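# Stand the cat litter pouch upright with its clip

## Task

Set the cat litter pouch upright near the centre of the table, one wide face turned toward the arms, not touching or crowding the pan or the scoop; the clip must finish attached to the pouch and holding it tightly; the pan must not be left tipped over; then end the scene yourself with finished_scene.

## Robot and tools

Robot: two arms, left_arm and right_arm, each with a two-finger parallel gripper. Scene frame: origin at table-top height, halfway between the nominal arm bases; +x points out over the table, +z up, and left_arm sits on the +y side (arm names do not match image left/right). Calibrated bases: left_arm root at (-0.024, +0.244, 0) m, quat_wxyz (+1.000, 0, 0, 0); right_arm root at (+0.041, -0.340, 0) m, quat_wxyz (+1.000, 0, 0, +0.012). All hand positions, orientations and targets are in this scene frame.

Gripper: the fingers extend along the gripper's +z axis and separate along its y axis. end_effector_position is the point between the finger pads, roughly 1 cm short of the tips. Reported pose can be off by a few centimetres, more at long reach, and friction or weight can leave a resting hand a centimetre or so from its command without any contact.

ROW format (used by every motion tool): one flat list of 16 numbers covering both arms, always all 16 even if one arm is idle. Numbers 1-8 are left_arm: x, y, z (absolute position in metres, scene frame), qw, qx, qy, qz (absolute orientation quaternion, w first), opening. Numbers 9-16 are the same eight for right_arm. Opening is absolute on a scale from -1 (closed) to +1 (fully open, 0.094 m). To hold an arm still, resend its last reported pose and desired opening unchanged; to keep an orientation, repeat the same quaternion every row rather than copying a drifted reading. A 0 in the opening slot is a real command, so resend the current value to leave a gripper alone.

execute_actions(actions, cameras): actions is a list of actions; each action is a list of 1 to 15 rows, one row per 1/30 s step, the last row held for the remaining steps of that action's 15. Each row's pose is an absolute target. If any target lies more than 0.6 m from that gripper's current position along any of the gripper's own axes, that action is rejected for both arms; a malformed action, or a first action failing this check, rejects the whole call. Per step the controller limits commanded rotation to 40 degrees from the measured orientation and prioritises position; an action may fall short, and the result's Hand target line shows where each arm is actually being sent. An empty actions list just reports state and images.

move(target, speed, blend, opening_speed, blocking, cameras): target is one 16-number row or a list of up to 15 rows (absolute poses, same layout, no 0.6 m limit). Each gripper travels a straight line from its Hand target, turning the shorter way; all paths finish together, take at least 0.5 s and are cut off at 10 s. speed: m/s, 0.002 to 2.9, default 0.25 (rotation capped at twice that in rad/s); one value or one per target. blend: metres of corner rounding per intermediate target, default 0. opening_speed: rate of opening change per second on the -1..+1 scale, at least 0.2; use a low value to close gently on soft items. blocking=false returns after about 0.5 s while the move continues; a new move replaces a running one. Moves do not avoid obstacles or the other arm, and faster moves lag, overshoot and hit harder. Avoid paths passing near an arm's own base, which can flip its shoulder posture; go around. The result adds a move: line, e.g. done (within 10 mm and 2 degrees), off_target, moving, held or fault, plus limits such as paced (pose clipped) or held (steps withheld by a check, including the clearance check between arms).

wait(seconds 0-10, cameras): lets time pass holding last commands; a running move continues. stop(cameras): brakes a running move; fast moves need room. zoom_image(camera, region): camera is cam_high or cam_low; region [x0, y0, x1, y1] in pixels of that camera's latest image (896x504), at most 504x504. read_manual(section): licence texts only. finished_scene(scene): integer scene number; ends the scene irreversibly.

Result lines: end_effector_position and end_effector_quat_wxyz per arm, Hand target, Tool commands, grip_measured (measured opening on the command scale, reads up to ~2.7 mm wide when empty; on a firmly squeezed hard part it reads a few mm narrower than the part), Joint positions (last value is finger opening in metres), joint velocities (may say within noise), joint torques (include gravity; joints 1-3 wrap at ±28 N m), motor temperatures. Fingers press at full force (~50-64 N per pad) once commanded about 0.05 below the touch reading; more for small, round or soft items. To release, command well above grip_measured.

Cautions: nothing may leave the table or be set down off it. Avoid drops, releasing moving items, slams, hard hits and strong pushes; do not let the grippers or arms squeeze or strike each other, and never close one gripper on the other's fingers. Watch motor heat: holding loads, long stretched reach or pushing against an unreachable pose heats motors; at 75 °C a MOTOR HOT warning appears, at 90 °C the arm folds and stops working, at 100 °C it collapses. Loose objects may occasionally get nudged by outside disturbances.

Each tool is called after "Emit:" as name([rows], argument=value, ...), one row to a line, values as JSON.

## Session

Emit:
execute_actions(actions=[])

Emit:
zoom_image(camera="cam_high", region=[260, 120, 700, 420])

Emit:
zoom_image(camera="cam_low", region=[300, 130, 720, 310])

Scene clock: 0.00 s.
left_arm: end_effector_position=(+0.3753, +0.2803, +0.1187) grip_measured=+1.000 end_effector_quat_wxyz=(+0.608, -0.085, +0.784, +0.097) | right_arm: end_effector_position=(+0.4303, -0.3612, +0.1128) grip_measured=+1.000 end_effector_quat_wxyz=(+0.600, +0.083, +0.792, -0.075)
Joint positions: left_arm=[-0.044 1.55 0.377 0.916 -0.3 -0.028 0.094] | right_arm=[0.05 1.509 0.343 0.881 0.291 0.063 0.094]
Joint velocities: within noise
Joint torques (N m): no reading
Motor temperatures (°C): left_arm=[28 29 33 30 28 30 28] | right_arm=[27 32 31 28 26 27 28]
Heat: left arm: 33 °C; right arm: 32 °C.
Hand target: left_arm +0.3767, +0.2804, +0.1227; +0.611, -0.087, +0.781, +0.096 | right_arm +0.4308, -0.3615, +0.1141; +0.600, +0.083, +0.792, -0.076
Tool commands: left_gripper/opening=+1.0 right_gripper/opening=+1.0

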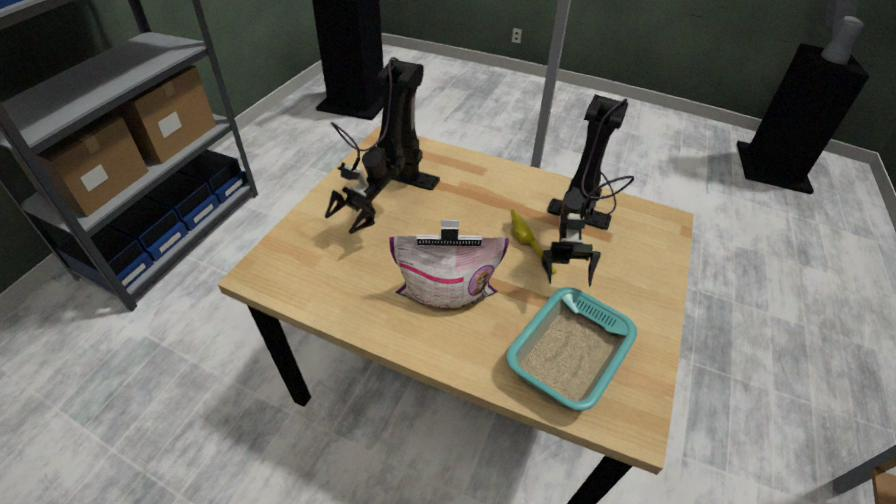

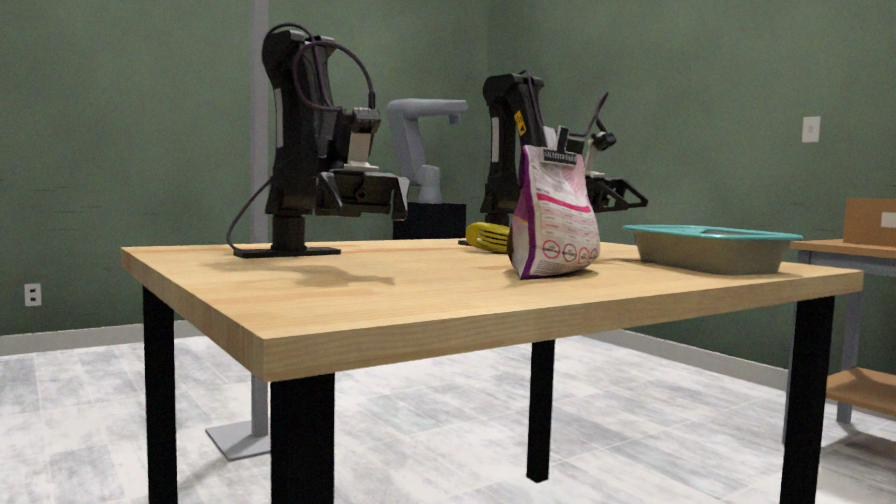

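Scaled by 1.145.

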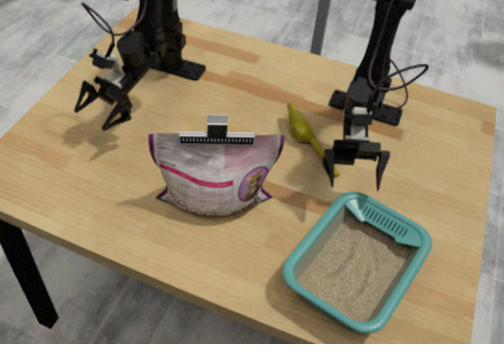

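Scaled by 1.200.

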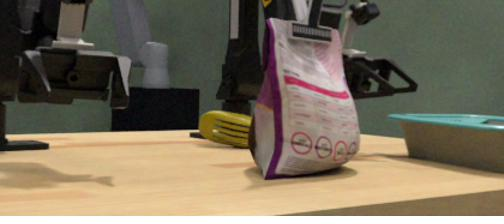

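Emit:
zoom_image(camera="cam_high", region=[380, 200, 520, 310])

Emit:
zoom_image(camera="cam_low", region=[490, 110, 630, 290])

Emit:
zoom_image(camera="cam_high", region=[490, 190, 650, 310])

Scaled by 3.600.

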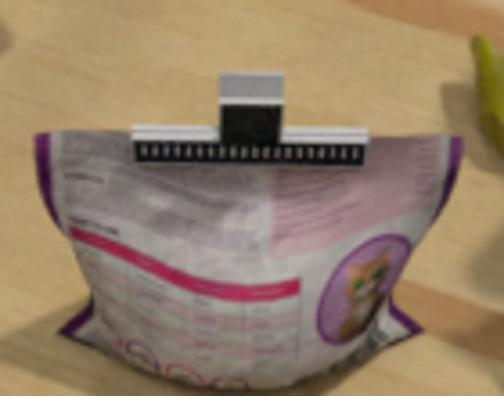

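Scaled by 2.800.

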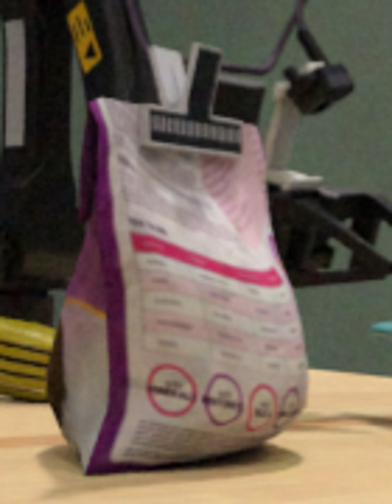

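Scaled by 3.150.

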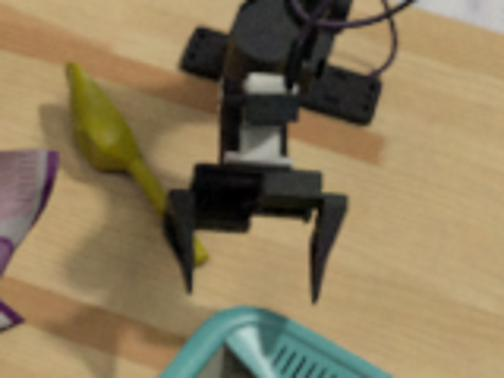

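Emit:
move([
  [0.30,0.20,0.28,0.1596,-0.7198,0.6596,-0.1463,-0.1,0.33,-0.26,0.28,0.2385,-0.7566,0.5806,-0.1830,-0.1],
  [0.363,0.080,0.2625,0.1596,-0.7198,0.6596,-0.1463,-0.1,0.4386,-0.133,0.256,0.2385,-0.7566,0.5806,-0.1830,-0.1],
], speed=[0.3,0.2], cameras=["all"])

Emit:
zoom_image(camera="cam_high", region=[370, 170, 530, 310])

Emit:
zoom_image(camera="cam_low", region=[440, 90, 680, 290])

Scene clock: 7.47 s.
left_arm: end_effector_position=(+0.3621, +0.0773, +0.2618) grip_measured=-0.099 end_effector_quat_wxyz=(-0.153, +0.717, -0.662, +0.155) | right_arm: end_effector_position=(+0.4375, -0.1357, +0.2509) grip_measured=-0.098 end_effector_quat_wxyz=(-0.235, +0.760, -0.578, +0.184)
Joint positions: left_arm=[-0.502 1.901 2.156 -1.443 -0.218 -2.11 0.042] | right_arm=[0.512 1.758 1.832 -1.058 0.157 -1.354 0.042]
Joint torques (N m): left_arm=[0.2 -7.17 8.1 0.81 -0.38 0.01] | right_arm=[0.29 -7.32 8.87 1 0.07 0.13]
Heat: left arm: 34 °C; right arm: 33 °C.
Hand target: left_arm +0.3630, +0.0801, +0.2625; -0.159, +0.718, -0.661, +0.147 | right_arm +0.4386, -0.1331, +0.2559; -0.239, +0.757, -0.581, +0.183
Off the commanded pose: left_arm 0.003 m, 1 deg | right_arm 0.006 m, 1 deg.
joint sent to its limit (left arm) — joint 6 (wrist roll), lower limit. The joint targets still meet the commanded pose.
move: done

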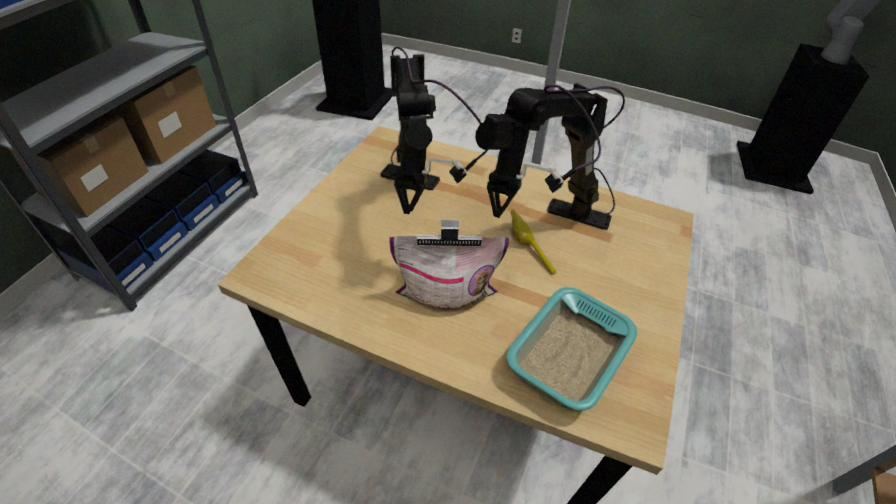

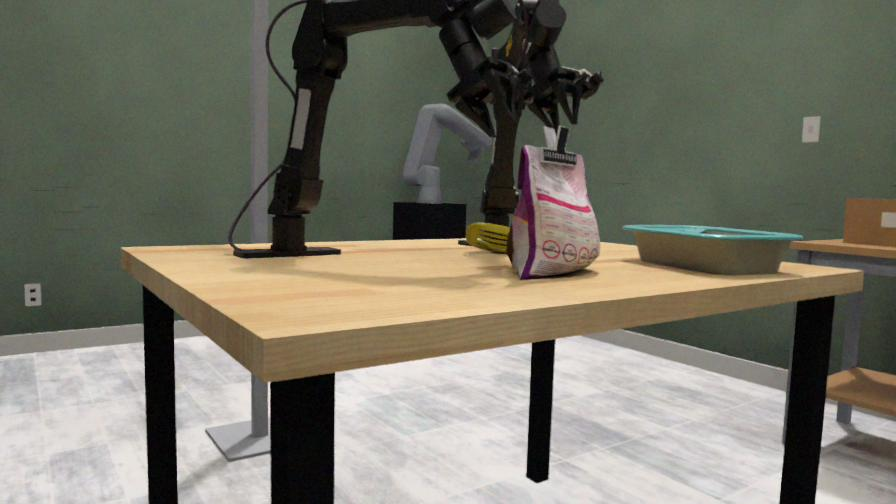

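Scaled by 3.150.

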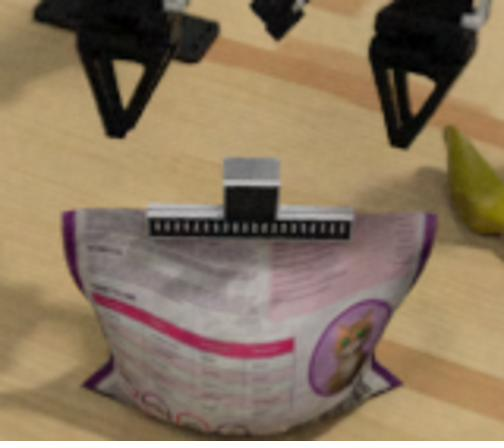

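Scaled by 2.100.

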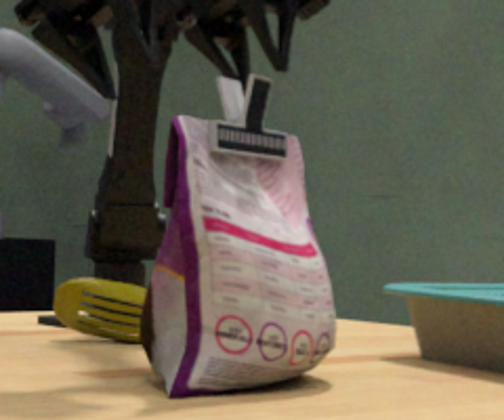

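Emit:
move(target=[0.385,0.084,0.218,0.1596,-0.7198,0.6596,-0.1463,-0.1,0.467,-0.123,0.219,0.2385,-0.7566,0.5806,-0.1830,-0.1], speed=0.08, cameras=["all"])

Emit:
zoom_image(camera="cam_high", region=[380, 200, 520, 290])

Emit:
zoom_image(camera="cam_low", region=[480, 100, 640, 220])

Scene clock: 8.90 s.
left_arm: end_effector_position=(+0.3843, +0.0809, +0.2242) grip_measured=-0.099 end_effector_quat_wxyz=(-0.158, +0.720, -0.657, +0.156) | right_arm: end_effector_position=(+0.4654, -0.1212, +0.2315) grip_measured=-0.098 end_effector_quat_wxyz=(-0.249, +0.755, -0.577, +0.190)
Joint positions: left_arm=[-0.47 1.901 1.989 -1.265 -0.218 -2.089 0.042] | right_arm=[0.508 1.833 1.826 -0.945 0.157 -1.355 0.042]
Joint torques (N m): left_arm=[0.36 -7.91 5.56 1.14 -0.2 0.11] | right_arm=[-0.7 -7.84 5.59 1.29 -0.04 -0.01]
Heat: left arm: 34 °C; right arm: 33 °C.
Hand target: left_arm +0.3849, +0.0841, +0.2181; -0.160, +0.720, -0.660, +0.146 | right_arm +0.4667, -0.1230, +0.2190; -0.238, +0.757, -0.581, +0.183
Off the commanded pose: left_arm 0.007 m, 1 deg | right_arm 0.013 m, 2 deg.
move: off_target (right_arm)

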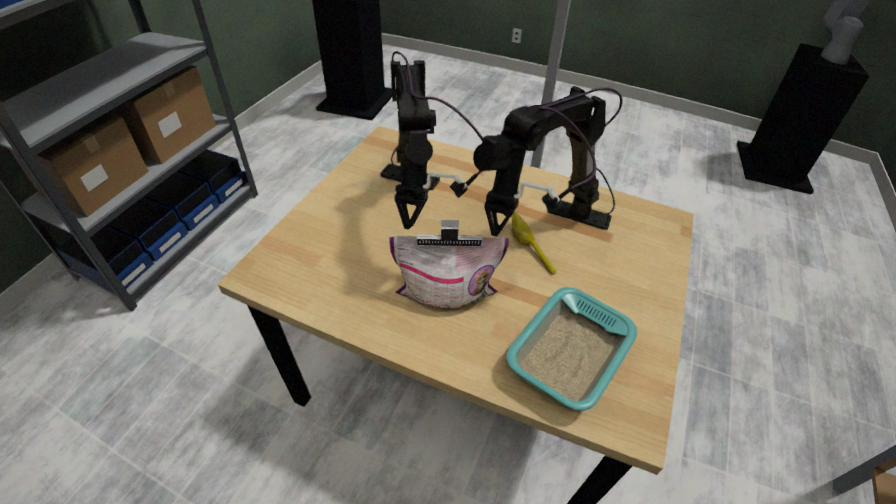

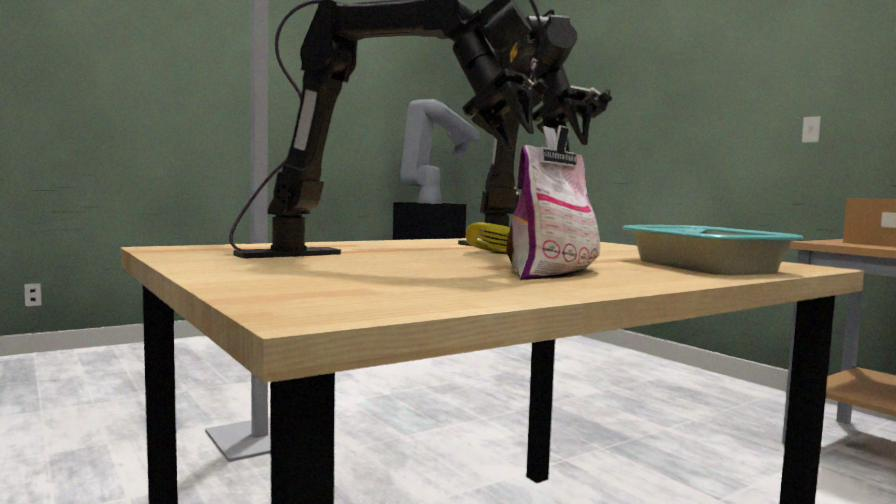

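Scaled by 3.600.

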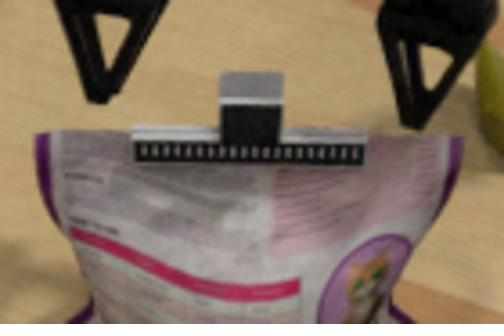

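Scaled by 3.150.

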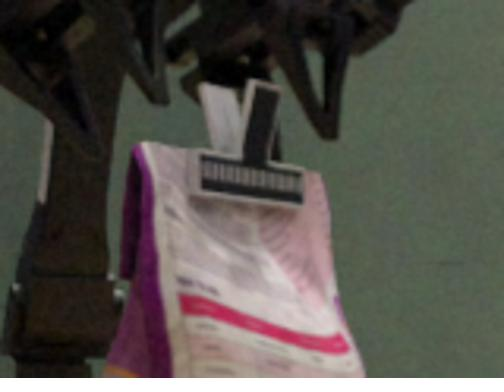

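Emit:
move(target=[0.393,0.085,0.198,0.1596,-0.7198,0.6596,-0.1463,-0.1,0.478,-0.123,0.194,0.2385,-0.7566,0.5806,-0.1830,-0.1], speed=0.05, cameras=["all"])

Emit:
zoom_image(camera="cam_high", region=[380, 200, 520, 290])

Emit:
zoom_image(camera="cam_low", region=[480, 100, 640, 220])

Scene clock: 10.33 s.
left_arm: end_effector_position=(+0.3924, +0.0816, +0.2066) grip_measured=-0.099 end_effector_quat_wxyz=(-0.160, +0.720, -0.657, +0.158) | right_arm: end_effector_position=(+0.4775, -0.1217, +0.2083) grip_measured=-0.098 end_effector_quat_wxyz=(-0.249, +0.753, -0.577, +0.193)
Joint positions: left_arm=[-0.46 1.901 1.914 -1.182 -0.217 -2.078 0.042] | right_arm=[0.494 1.853 1.757 -0.849 0.155 -1.367 0.042]
Joint torques (N m): left_arm=[0.51 -7.84 5.82 1.1 -0.16 0.09] | right_arm=[-0.8 -7.83 5.22 1.25 -0.1 0.03]
Heat: left arm: 34 °C; right arm: 33 °C.
Hand target: left_arm +0.3929, +0.0851, +0.1981; -0.160, +0.720, -0.659, +0.146 | right_arm +0.4777, -0.1231, +0.1942; -0.238, +0.757, -0.581, +0.183
Off the commanded pose: left_arm 0.009 m, 1 deg | right_arm 0.014 m, 2 deg.
move: off_target (right_arm)

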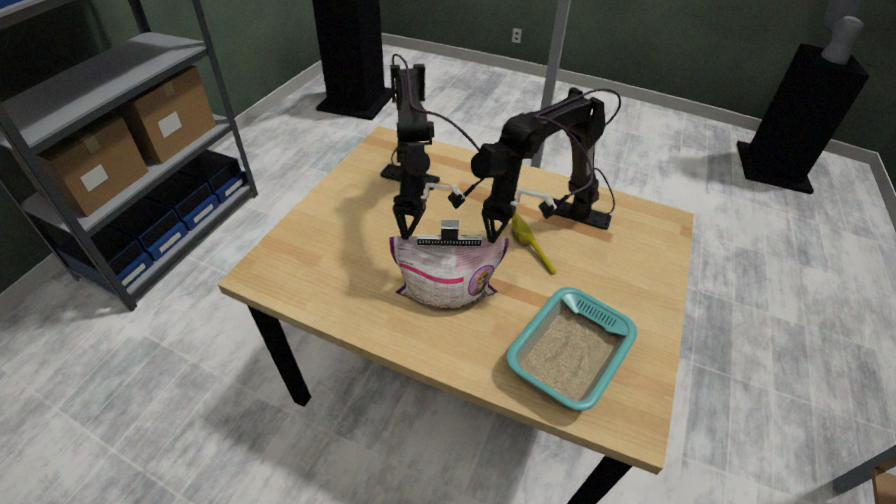

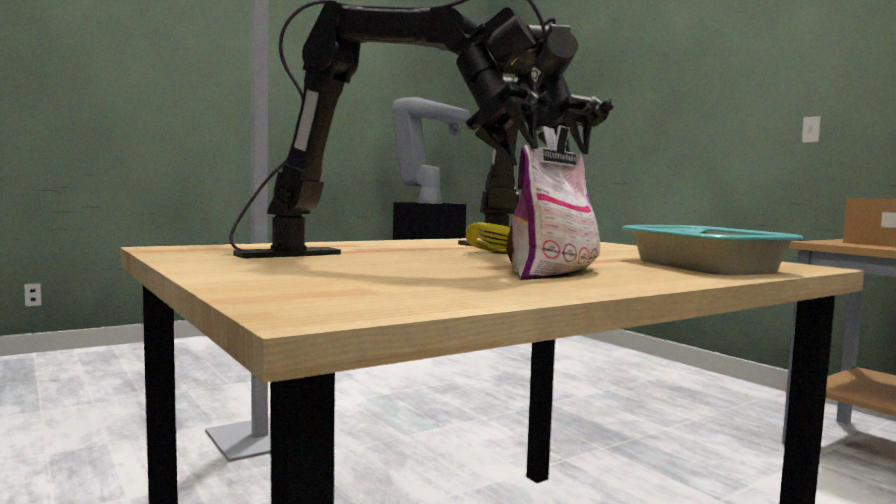

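Scaled by 3.600.

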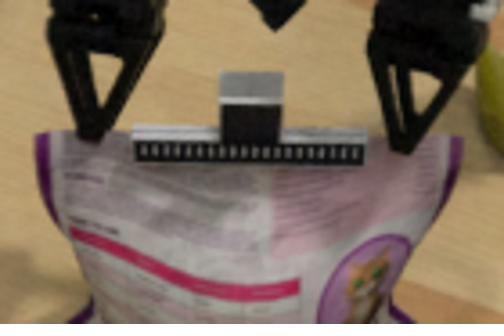

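Scaled by 3.150.

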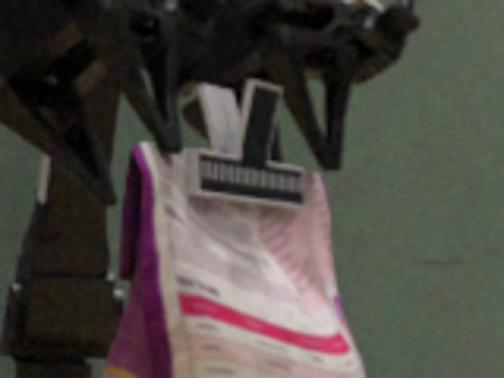

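Emit:
move(target=[0.398,0.0855,0.184,0.1596,-0.7198,0.6596,-0.1463,-0.1,0.486,-0.122,0.178,0.2385,-0.7566,0.5806,-0.1830,-0.1], speed=0.04, cameras=["all"])

Emit:
zoom_image(camera="cam_high", region=[380, 200, 520, 290])

Emit:
zoom_image(camera="cam_low", region=[480, 100, 640, 220])

Scene clock: 11.47 s.
left_arm: end_effector_position=(+0.3971, +0.0822, +0.1951) grip_measured=-0.099 end_effector_quat_wxyz=(-0.161, +0.720, -0.656, +0.160) | right_arm: end_effector_position=(+0.4860, -0.1204, +0.1934) grip_measured=-0.098 end_effector_quat_wxyz=(-0.250, +0.753, -0.577, +0.194)
Joint positions: left_arm=[-0.454 1.901 1.864 -1.126 -0.215 -2.072 0.042] | right_arm=[0.486 1.877 1.726 -0.792 0.151 -1.373 0.042]
Joint torques (N m): left_arm=[0.43 -7.43 5.85 1.14 -0.19 0.1] | right_arm=[-0.65 -7.98 5.65 1.24 -0.06 0]
Heat: left arm: 34 °C; right arm: 33 °C.
Hand target: left_arm +0.3978, +0.0855, +0.1841; -0.159, +0.720, -0.660, +0.146 | right_arm +0.4857, -0.1221, +0.1782; -0.238, +0.757, -0.581, +0.183
Off the commanded pose: left_arm 0.012 m, 2 deg | right_arm 0.015 m, 2 deg.
move: off_target (left_arm, right_arm)

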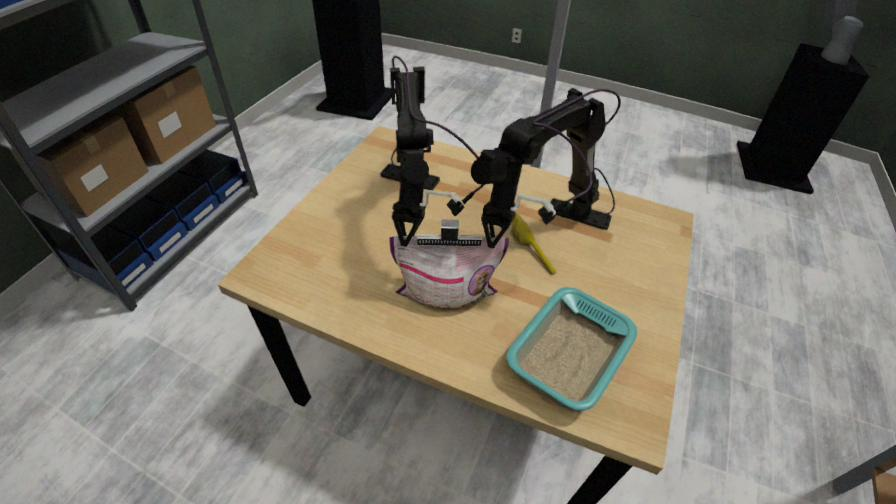

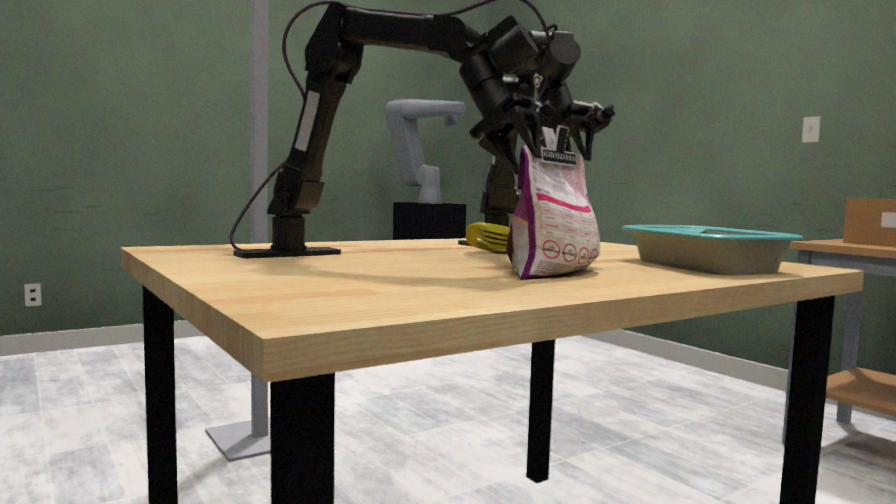

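Scaled by 3.600.

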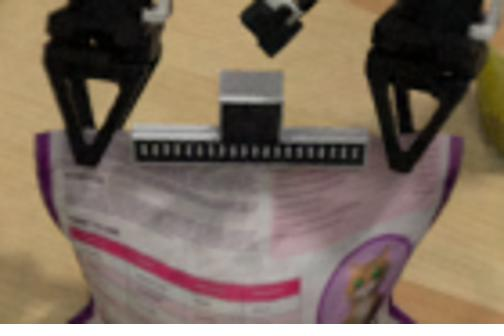

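Scaled by 3.150.

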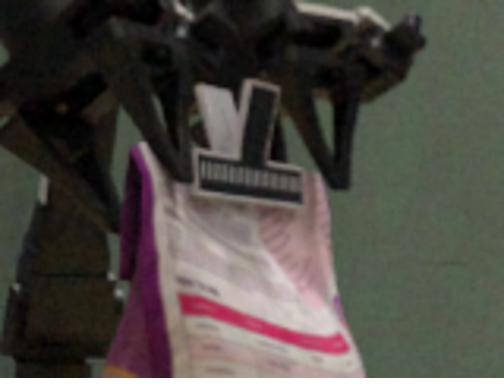

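Emit:
move([
  [0.398,0.0855,0.186,0.1596,-0.7198,0.6596,-0.1463,-0.8,0.486,-0.122,0.180,0.2385,-0.7566,0.5806,-0.1830,-0.8],
  [0.398,0.0855,0.186,0.1596,-0.7198,0.6596,-0.1463,-1,0.486,-0.122,0.180,0.2385,-0.7566,0.5806,-0.1830,-1],
], speed=0.04, opening_speed=0.4, cameras=["all"])

Emit:
zoom_image(camera="cam_high", region=[380, 200, 520, 290])

Emit:
zoom_image(camera="cam_low", region=[480, 100, 640, 220])

Scene clock: 15.10 s.
left_arm: end_effector_position=(+0.3957, +0.0805, +0.1933) grip_measured=-0.986 end_effector_quat_wxyz=(-0.154, +0.719, -0.658, +0.159) | right_arm: end_effector_position=(+0.4867, -0.1198, +0.1936) grip_measured=-0.979 end_effector_quat_wxyz=(-0.251, +0.753, -0.576, +0.194)
Joint positions: left_arm=[-0.454 1.903 1.864 -1.13 -0.202 -2.071 0.001] | right_arm=[0.486 1.878 1.726 -0.788 0.15 -1.375 0.001]
Joint torques (N m): left_arm=[0.7 -7.66 6.71 1.06 -0.34 0.1] | right_arm=[-0.98 -8.44 6.32 1.16 -0.12 -0.06]
Heat: left arm: 35 °C; right arm: 34 °C.
Hand target: left_arm +0.3979, +0.0855, +0.1861; -0.160, +0.720, -0.660, +0.146 | right_arm +0.4858, -0.1220, +0.1803; -0.239, +0.757, -0.581, +0.183
Off the commanded pose: left_arm 0.009 m, 2 deg | right_arm 0.014 m, 2 deg.
move: off_target (right_arm); target 2's new opening was sent with right_arm's hand 0.015 m and 2 deg from that target

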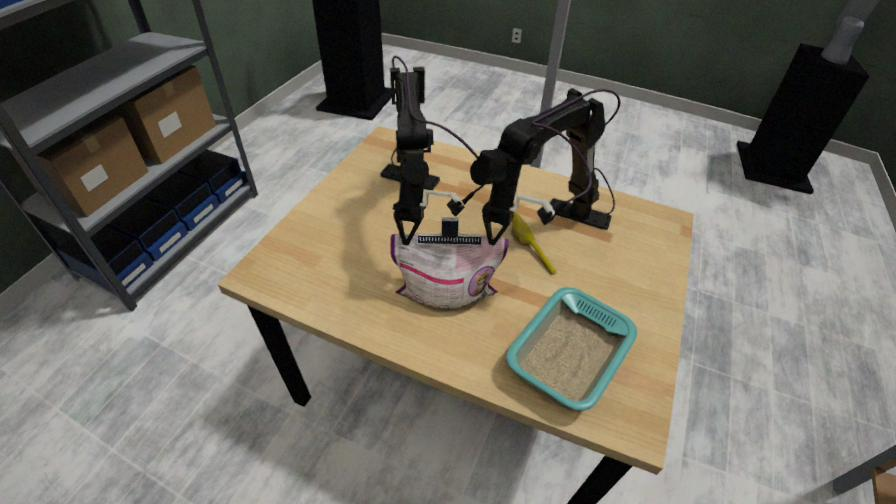

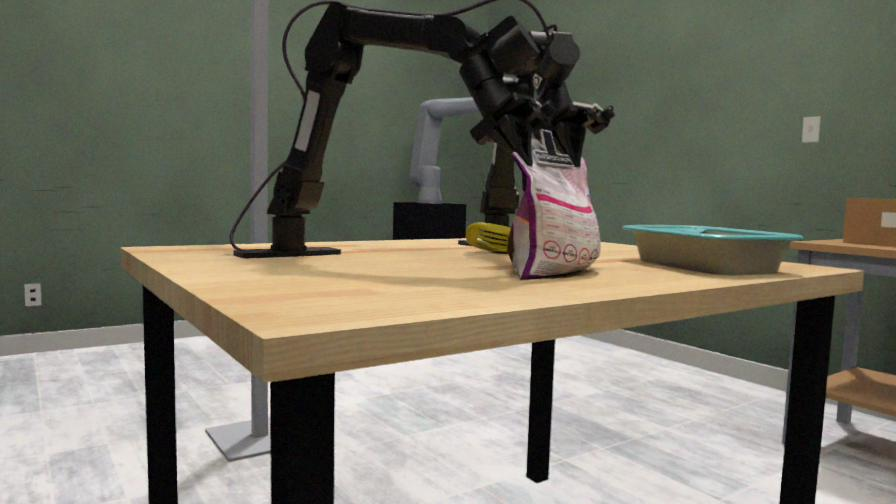

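Scaled by 3.600.

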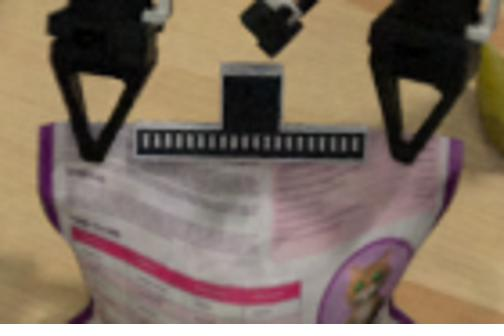

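Scaled by 3.150.

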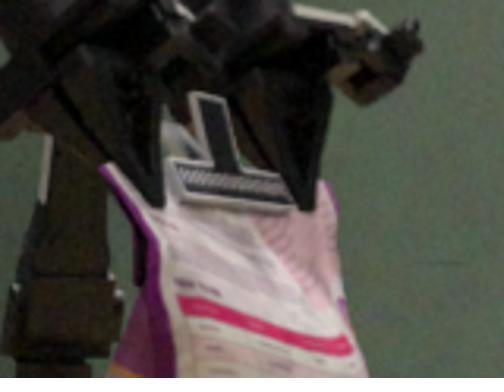

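Emit:
move(target=[0.398,0.0855,0.255,0.1596,-0.7198,0.6596,-0.1463,-1,0.486,-0.122,0.250,0.2385,-0.7566,0.5806,-0.1830,-1], speed=0.05, cameras=["all"])

Scene clock: 19.63 s.
left_arm: end_effector_position=(+0.3869, +0.0802, +0.2333) grip_measured=-0.986 end_effector_quat_wxyz=(-0.131, +0.722, -0.669, +0.120) | right_arm: end_effector_position=(+0.4660, -0.1251, +0.2213) grip_measured=-0.981 end_effector_quat_wxyz=(-0.194, +0.775, -0.581, +0.153)
Joint positions: left_arm=[-0.454 2.047 2.275 -1.488 -0.179 -2.071 0.001] | right_arm=[0.486 1.959 2.029 -1.154 0.119 -1.375 0.001]
Joint torques (N m): left_arm=[0.55 -10.03 10.51 1.03 -0.6 0.07] | right_arm=[-0.77 -10.13 10.91 1.53 0.21 0]
Heat: left arm: 36 °C; right arm: 35 °C.
Hand target: left_arm +0.3968, +0.0858, +0.2551; -0.160, +0.720, -0.659, +0.147 | right_arm +0.4836, -0.1231, +0.2506; -0.239, +0.756, -0.581, +0.183
Off the commanded pose: left_arm 0.025 m, 5 deg | right_arm 0.035 m, 6 deg.
move: off_target (left_arm, right_arm)

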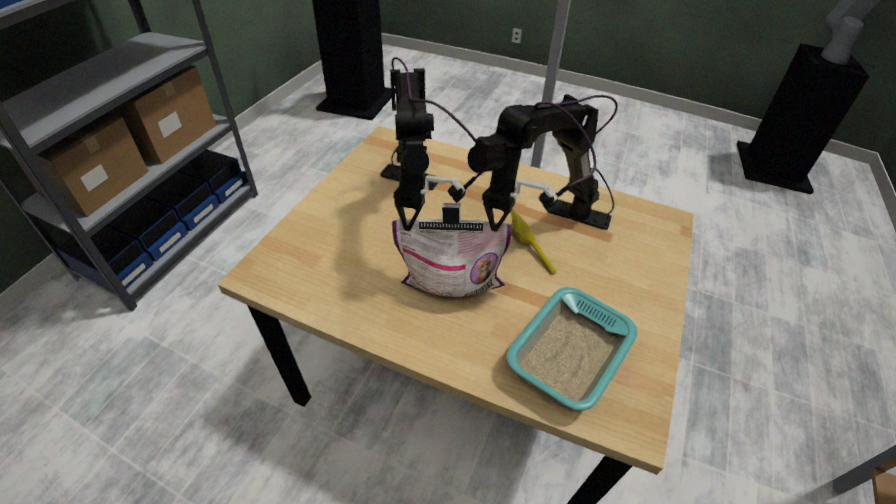

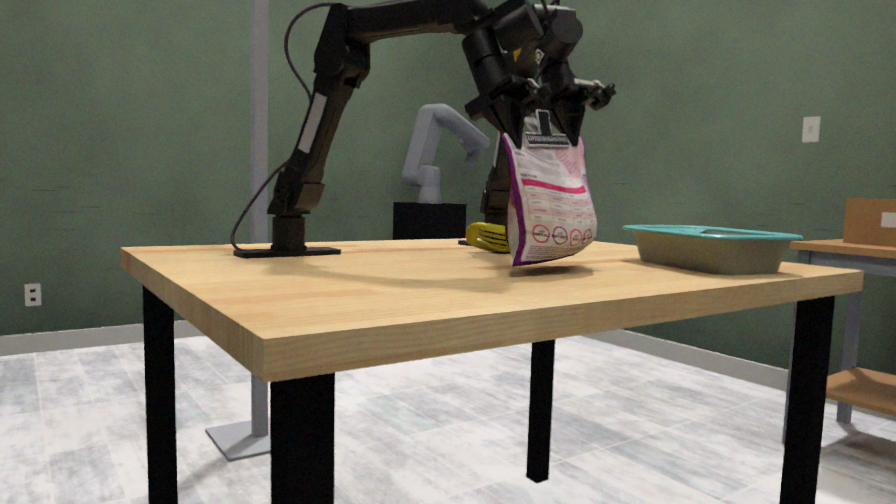

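Emit:
move([
  [0.398,0.0855,0.275,0.1596,-0.7198,0.6596,-0.1463,-1,0.486,-0.122,0.287,0.2385,-0.7566,0.5806,-0.1830,-1],
  [0.293,0.083,0.275,0.0758,-0.5758,0.8072,-0.1063,-1,0.297,-0.14,0.282,0.0848,-0.6439,0.7540,-0.0993,-1],
], speed=[0.05,0.07], blend=0.01, cameras=["all"])

Scene clock: 25.07 s.
left_arm: end_effector_position=(+0.2936, +0.0755, +0.2582) grip_measured=-0.987 end_effector_quat_wxyz=(+0.055, -0.579, +0.806, -0.108) | right_arm: end_effector_position=(+0.2984, -0.1389, +0.2571) grip_measured=-0.981 end_effector_quat_wxyz=(+0.110, -0.655, +0.742, -0.097)
Joint positions: left_arm=[-0.493 1.8 2.072 -1.6 -0.004 -1.739 0.001] | right_arm=[0.745 1.678 1.912 -1.59 0.202 -0.7 0.001]
Joint torques (N m): left_arm=[0.03 -10.81 5.79 0.99 -0.46 0.11] | right_arm=[0.42 -11.6 6.13 0.82 0.23 0.09]
Motor temperatures (°C): left_arm=[28 36 36 31 28 30 28] | right_arm=[27 38 34 32 26 27 28]
Heat: left arm: 36 °C; right arm: 38 °C.
Hand target: left_arm +0.2931, +0.0828, +0.2743; +0.085, -0.574, +0.804, -0.125 | right_arm +0.2973, -0.1401, +0.2805; +0.160, -0.644, +0.742, -0.098
Off the commanded pose: left_arm 0.018 m, 2 deg | right_arm 0.025 m, 3 deg.
joint read past its limit (left arm) — joint 4 (wrist pitch), lower limit.
joint read past its limit (right arm) — joint 4 (wrist pitch), lower limit.
joint sent to its limit (left arm) — joint 4 (wrist pitch), lower limit. The joint targets still meet the commanded pose.
joint sent to its limit (right arm) — joint 4 (wrist pitch), lower limit. The joint targets are off in orientation, not in position.
move: off_target (left_arm, right_arm)

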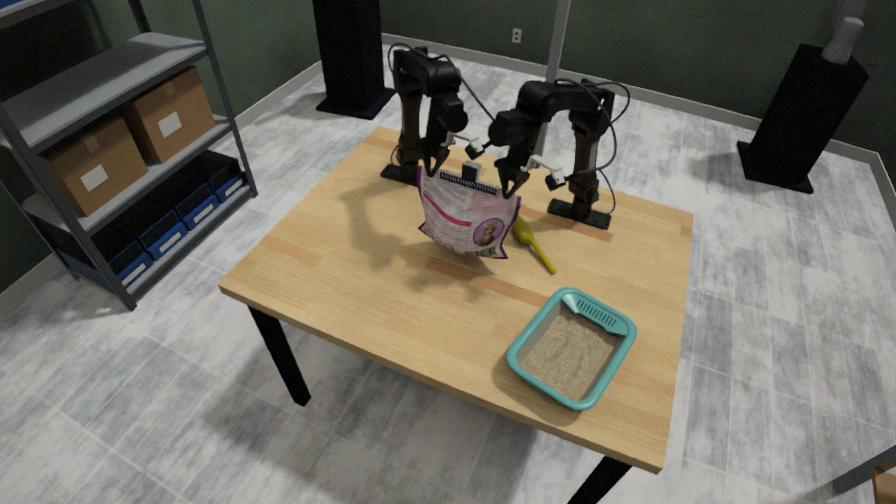

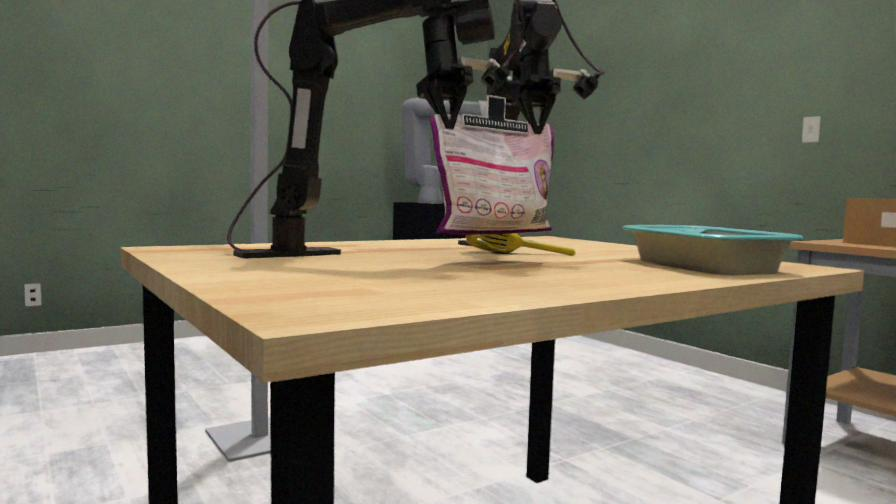

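Emit:
move(target=[0.293,0.083,0.233,0.0758,-0.5758,0.8072,-0.1063,-1,0.297,-0.14,0.240,0.0848,-0.6439,0.7540,-0.0993,-1], speed=0.05, cameras=["all"])

Emit:
zoom_image(camera="cam_low", region=[400, 100, 640, 280])

Scene clock: 28.83 s.
left_arm: end_effector_position=(+0.2913, +0.0713, +0.2196) grip_measured=-0.987 end_effector_quat_wxyz=(+0.039, -0.578, +0.809, -0.099) | right_arm: end_effector_position=(+0.2921, -0.1425, +0.2295) grip_measured=-0.981 end_effector_quat_wxyz=(+0.064, -0.650, +0.751, -0.092)
Joint positions: left_arm=[-0.496 1.759 1.861 -1.459 0.018 -1.738 0.001] | right_arm=[0.745 1.699 1.835 -1.586 0.191 -0.67 0.001]
Joint torques (N m): left_arm=[0.1 -10.52 5.79 0.85 -0.67 0.09] | right_arm=[0.32 -8.38 6.43 0.61 0.27 0.1]
Heat: left arm: 37 °C; right arm: 38 °C.
Hand target: left_arm +0.2928, +0.0828, +0.2330; +0.075, -0.576, +0.807, -0.106 | right_arm +0.2970, -0.1401, +0.2395; +0.092, -0.644, +0.753, -0.099
Off the commanded pose: left_arm 0.018 m, 4 deg | right_arm 0.012 m, 3 deg.
joint read past its limit (right arm) — joint 4 (wrist pitch), lower limit.
joint sent to its limit (right arm) — joint 4 (wrist pitch), lower limit. The joint targets still meet the commanded pose.
move: off_target (left_arm, right_arm)

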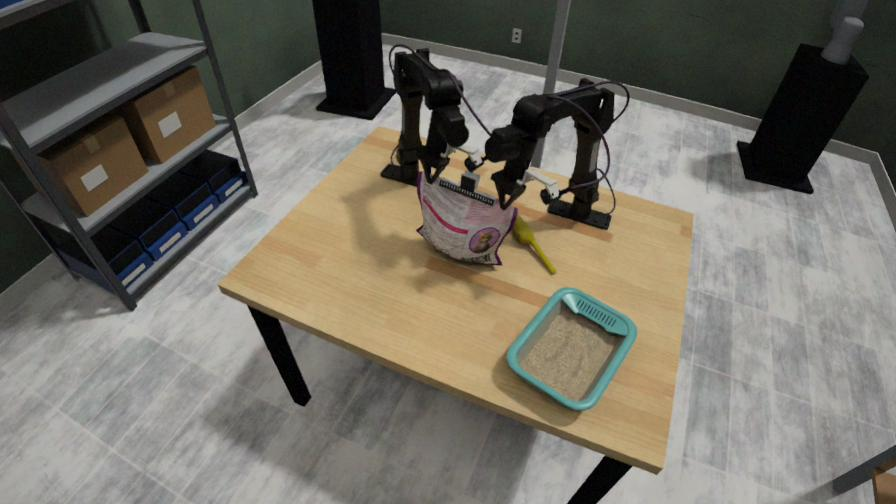

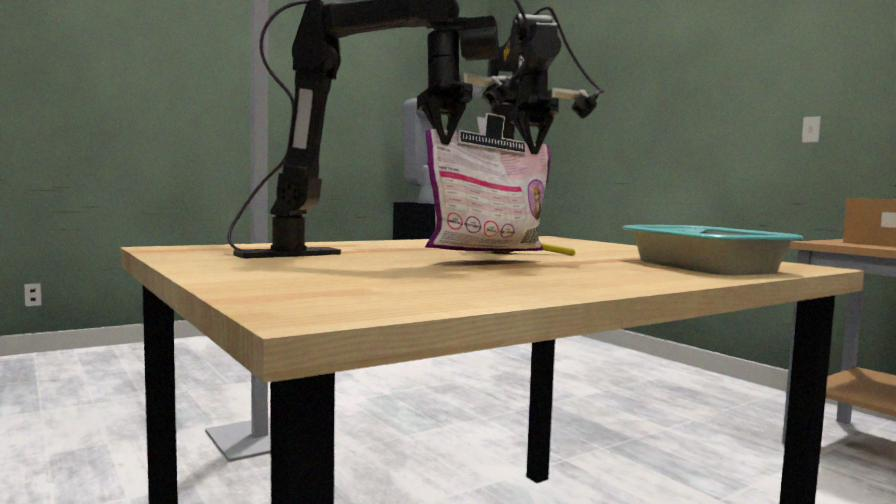

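Scaled by 2.100.

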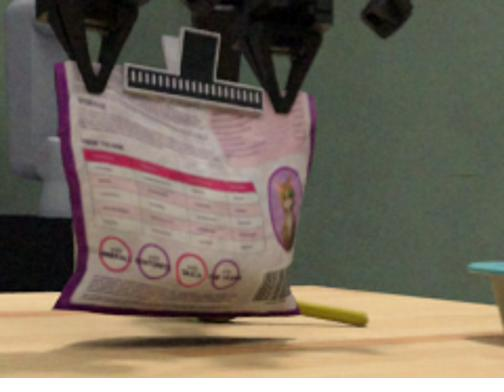

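Emit:
move(target=[0.293,0.083,0.211,0.0758,-0.5758,0.8072,-0.1063,-1,0.297,-0.14,0.208,0.0848,-0.6439,0.7540,-0.0993,-1], speed=0.04, cameras=["all"])

Emit:
zoom_image(camera="cam_low", region=[400, 100, 640, 280])

Scene clock: 30.60 s.
left_arm: end_effector_position=(+0.2922, +0.0722, +0.1978) grip_measured=-0.987 end_effector_quat_wxyz=(+0.043, -0.578, +0.809, -0.100) | right_arm: end_effector_position=(+0.2946, -0.1414, +0.1985) grip_measured=-0.981 end_effector_quat_wxyz=(+0.056, -0.650, +0.752, -0.096)
Joint positions: left_arm=[-0.496 1.729 1.734 -1.358 0.01 -1.738 0.001] | right_arm=[0.745 1.688 1.694 -1.475 0.197 -0.666 0.001]
Joint torques (N m): left_arm=[0.23 -10.41 6.02 0.77 -0.62 0.1] | right_arm=[0.35 -9.46 5.2 0.58 0.18 0.06]
Heat: left arm: 37 °C; right arm: 38 °C.
Hand target: left_arm +0.2928, +0.0829, +0.2109; +0.075, -0.576, +0.807, -0.106 | right_arm +0.2968, -0.1402, +0.2081; +0.084, -0.644, +0.754, -0.099
Off the commanded pose: left_arm 0.017 m, 4 deg | right_arm 0.010 m, 3 deg.
move: off_target (left_arm, right_arm)

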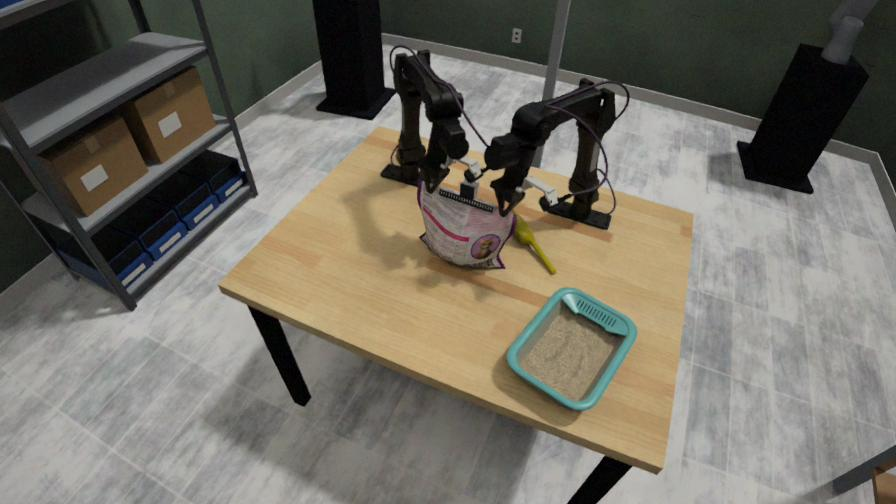

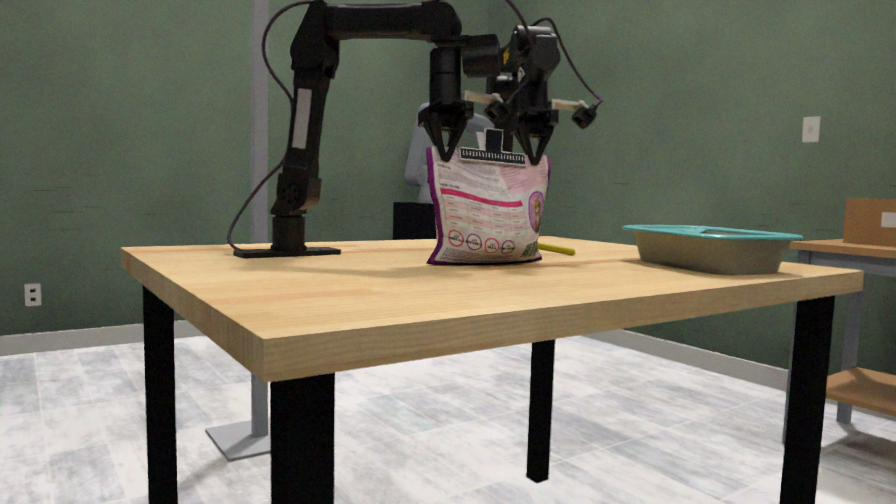

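Scaled by 2.100.

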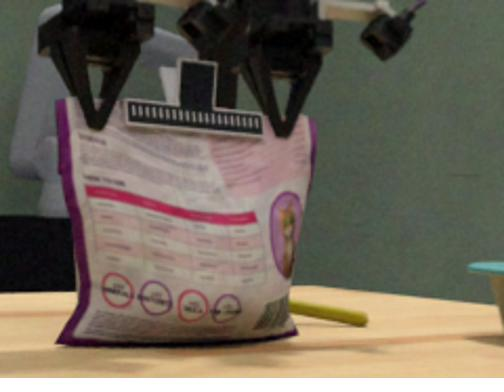

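Emit:
move(target=[0.297,0.083,0.190,0.0758,-0.5758,0.8072,-0.1063,-1,0.299,-0.14,0.180,0.0848,-0.6439,0.7540,-0.0993,-1], speed=0.04, cameras=["all"])

Emit:
zoom_image(camera="cam_low", region=[400, 100, 640, 280])

Emit:
zoom_image(camera="cam_high", region=[380, 140, 620, 300])

Scene clock: 31.93 s.
left_arm: end_effector_position=(+0.2983, +0.0733, +0.1866) grip_measured=-0.987 end_effector_quat_wxyz=(+0.061, -0.575, +0.808, -0.110) | right_arm: end_effector_position=(+0.2999, -0.1394, +0.1805) grip_measured=-0.981 end_effector_quat_wxyz=(+0.078, -0.646, +0.752, -0.101)
Joint positions: left_arm=[-0.496 1.704 1.651 -1.265 -0.011 -1.73 0.001] | right_arm=[0.745 1.651 1.573 -1.347 0.21 -0.666 0.001]
Joint torques (N m): left_arm=[0.76 -8.88 5.14 0.85 -0.41 0.12] | right_arm=[-0.29 -8.08 4.45 0.58 0.06 0.02]
Heat: left arm: 37 °C; right arm: 38 °C.
Hand target: left_arm +0.2970, +0.0829, +0.1900; +0.075, -0.576, +0.807, -0.106 | right_arm +0.2990, -0.1400, +0.1799; +0.084, -0.644, +0.754, -0.099
Off the commanded pose: left_arm 0.010 m, 2 deg | right_arm 0.001 m, 1 deg.
move: done

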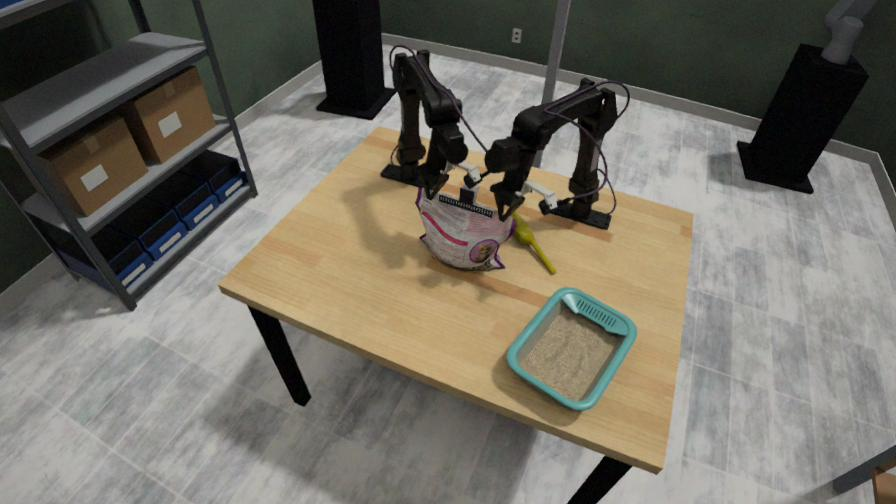

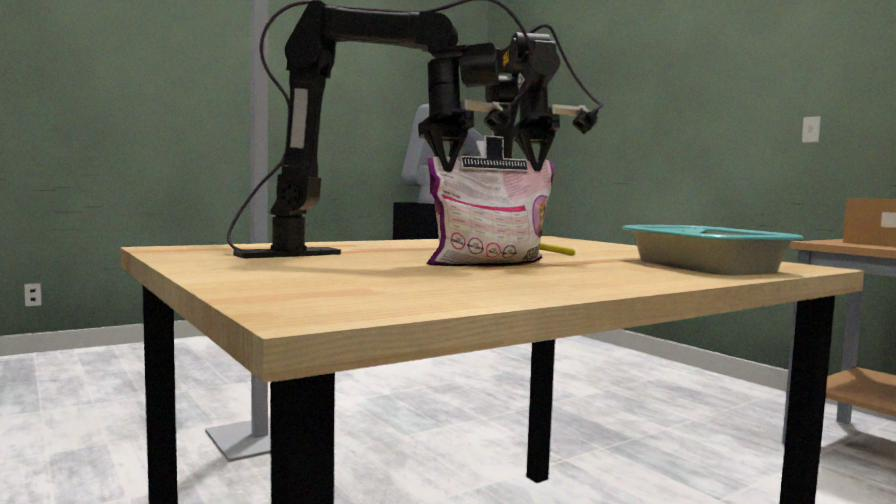

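Scaled by 2.100.

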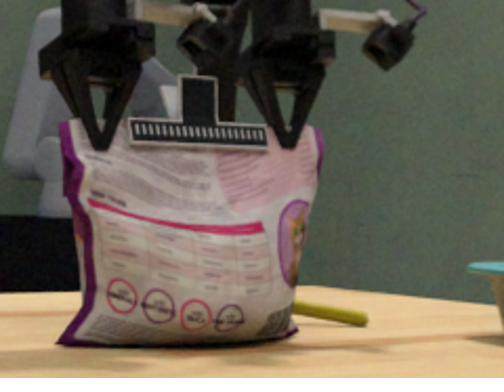

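Scaled by 2.100.

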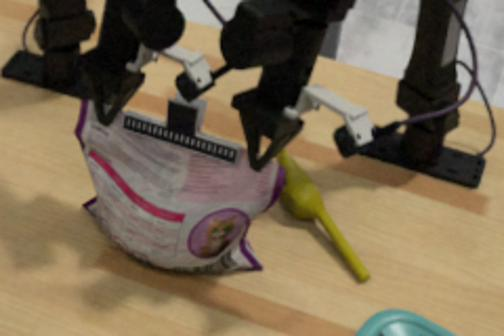

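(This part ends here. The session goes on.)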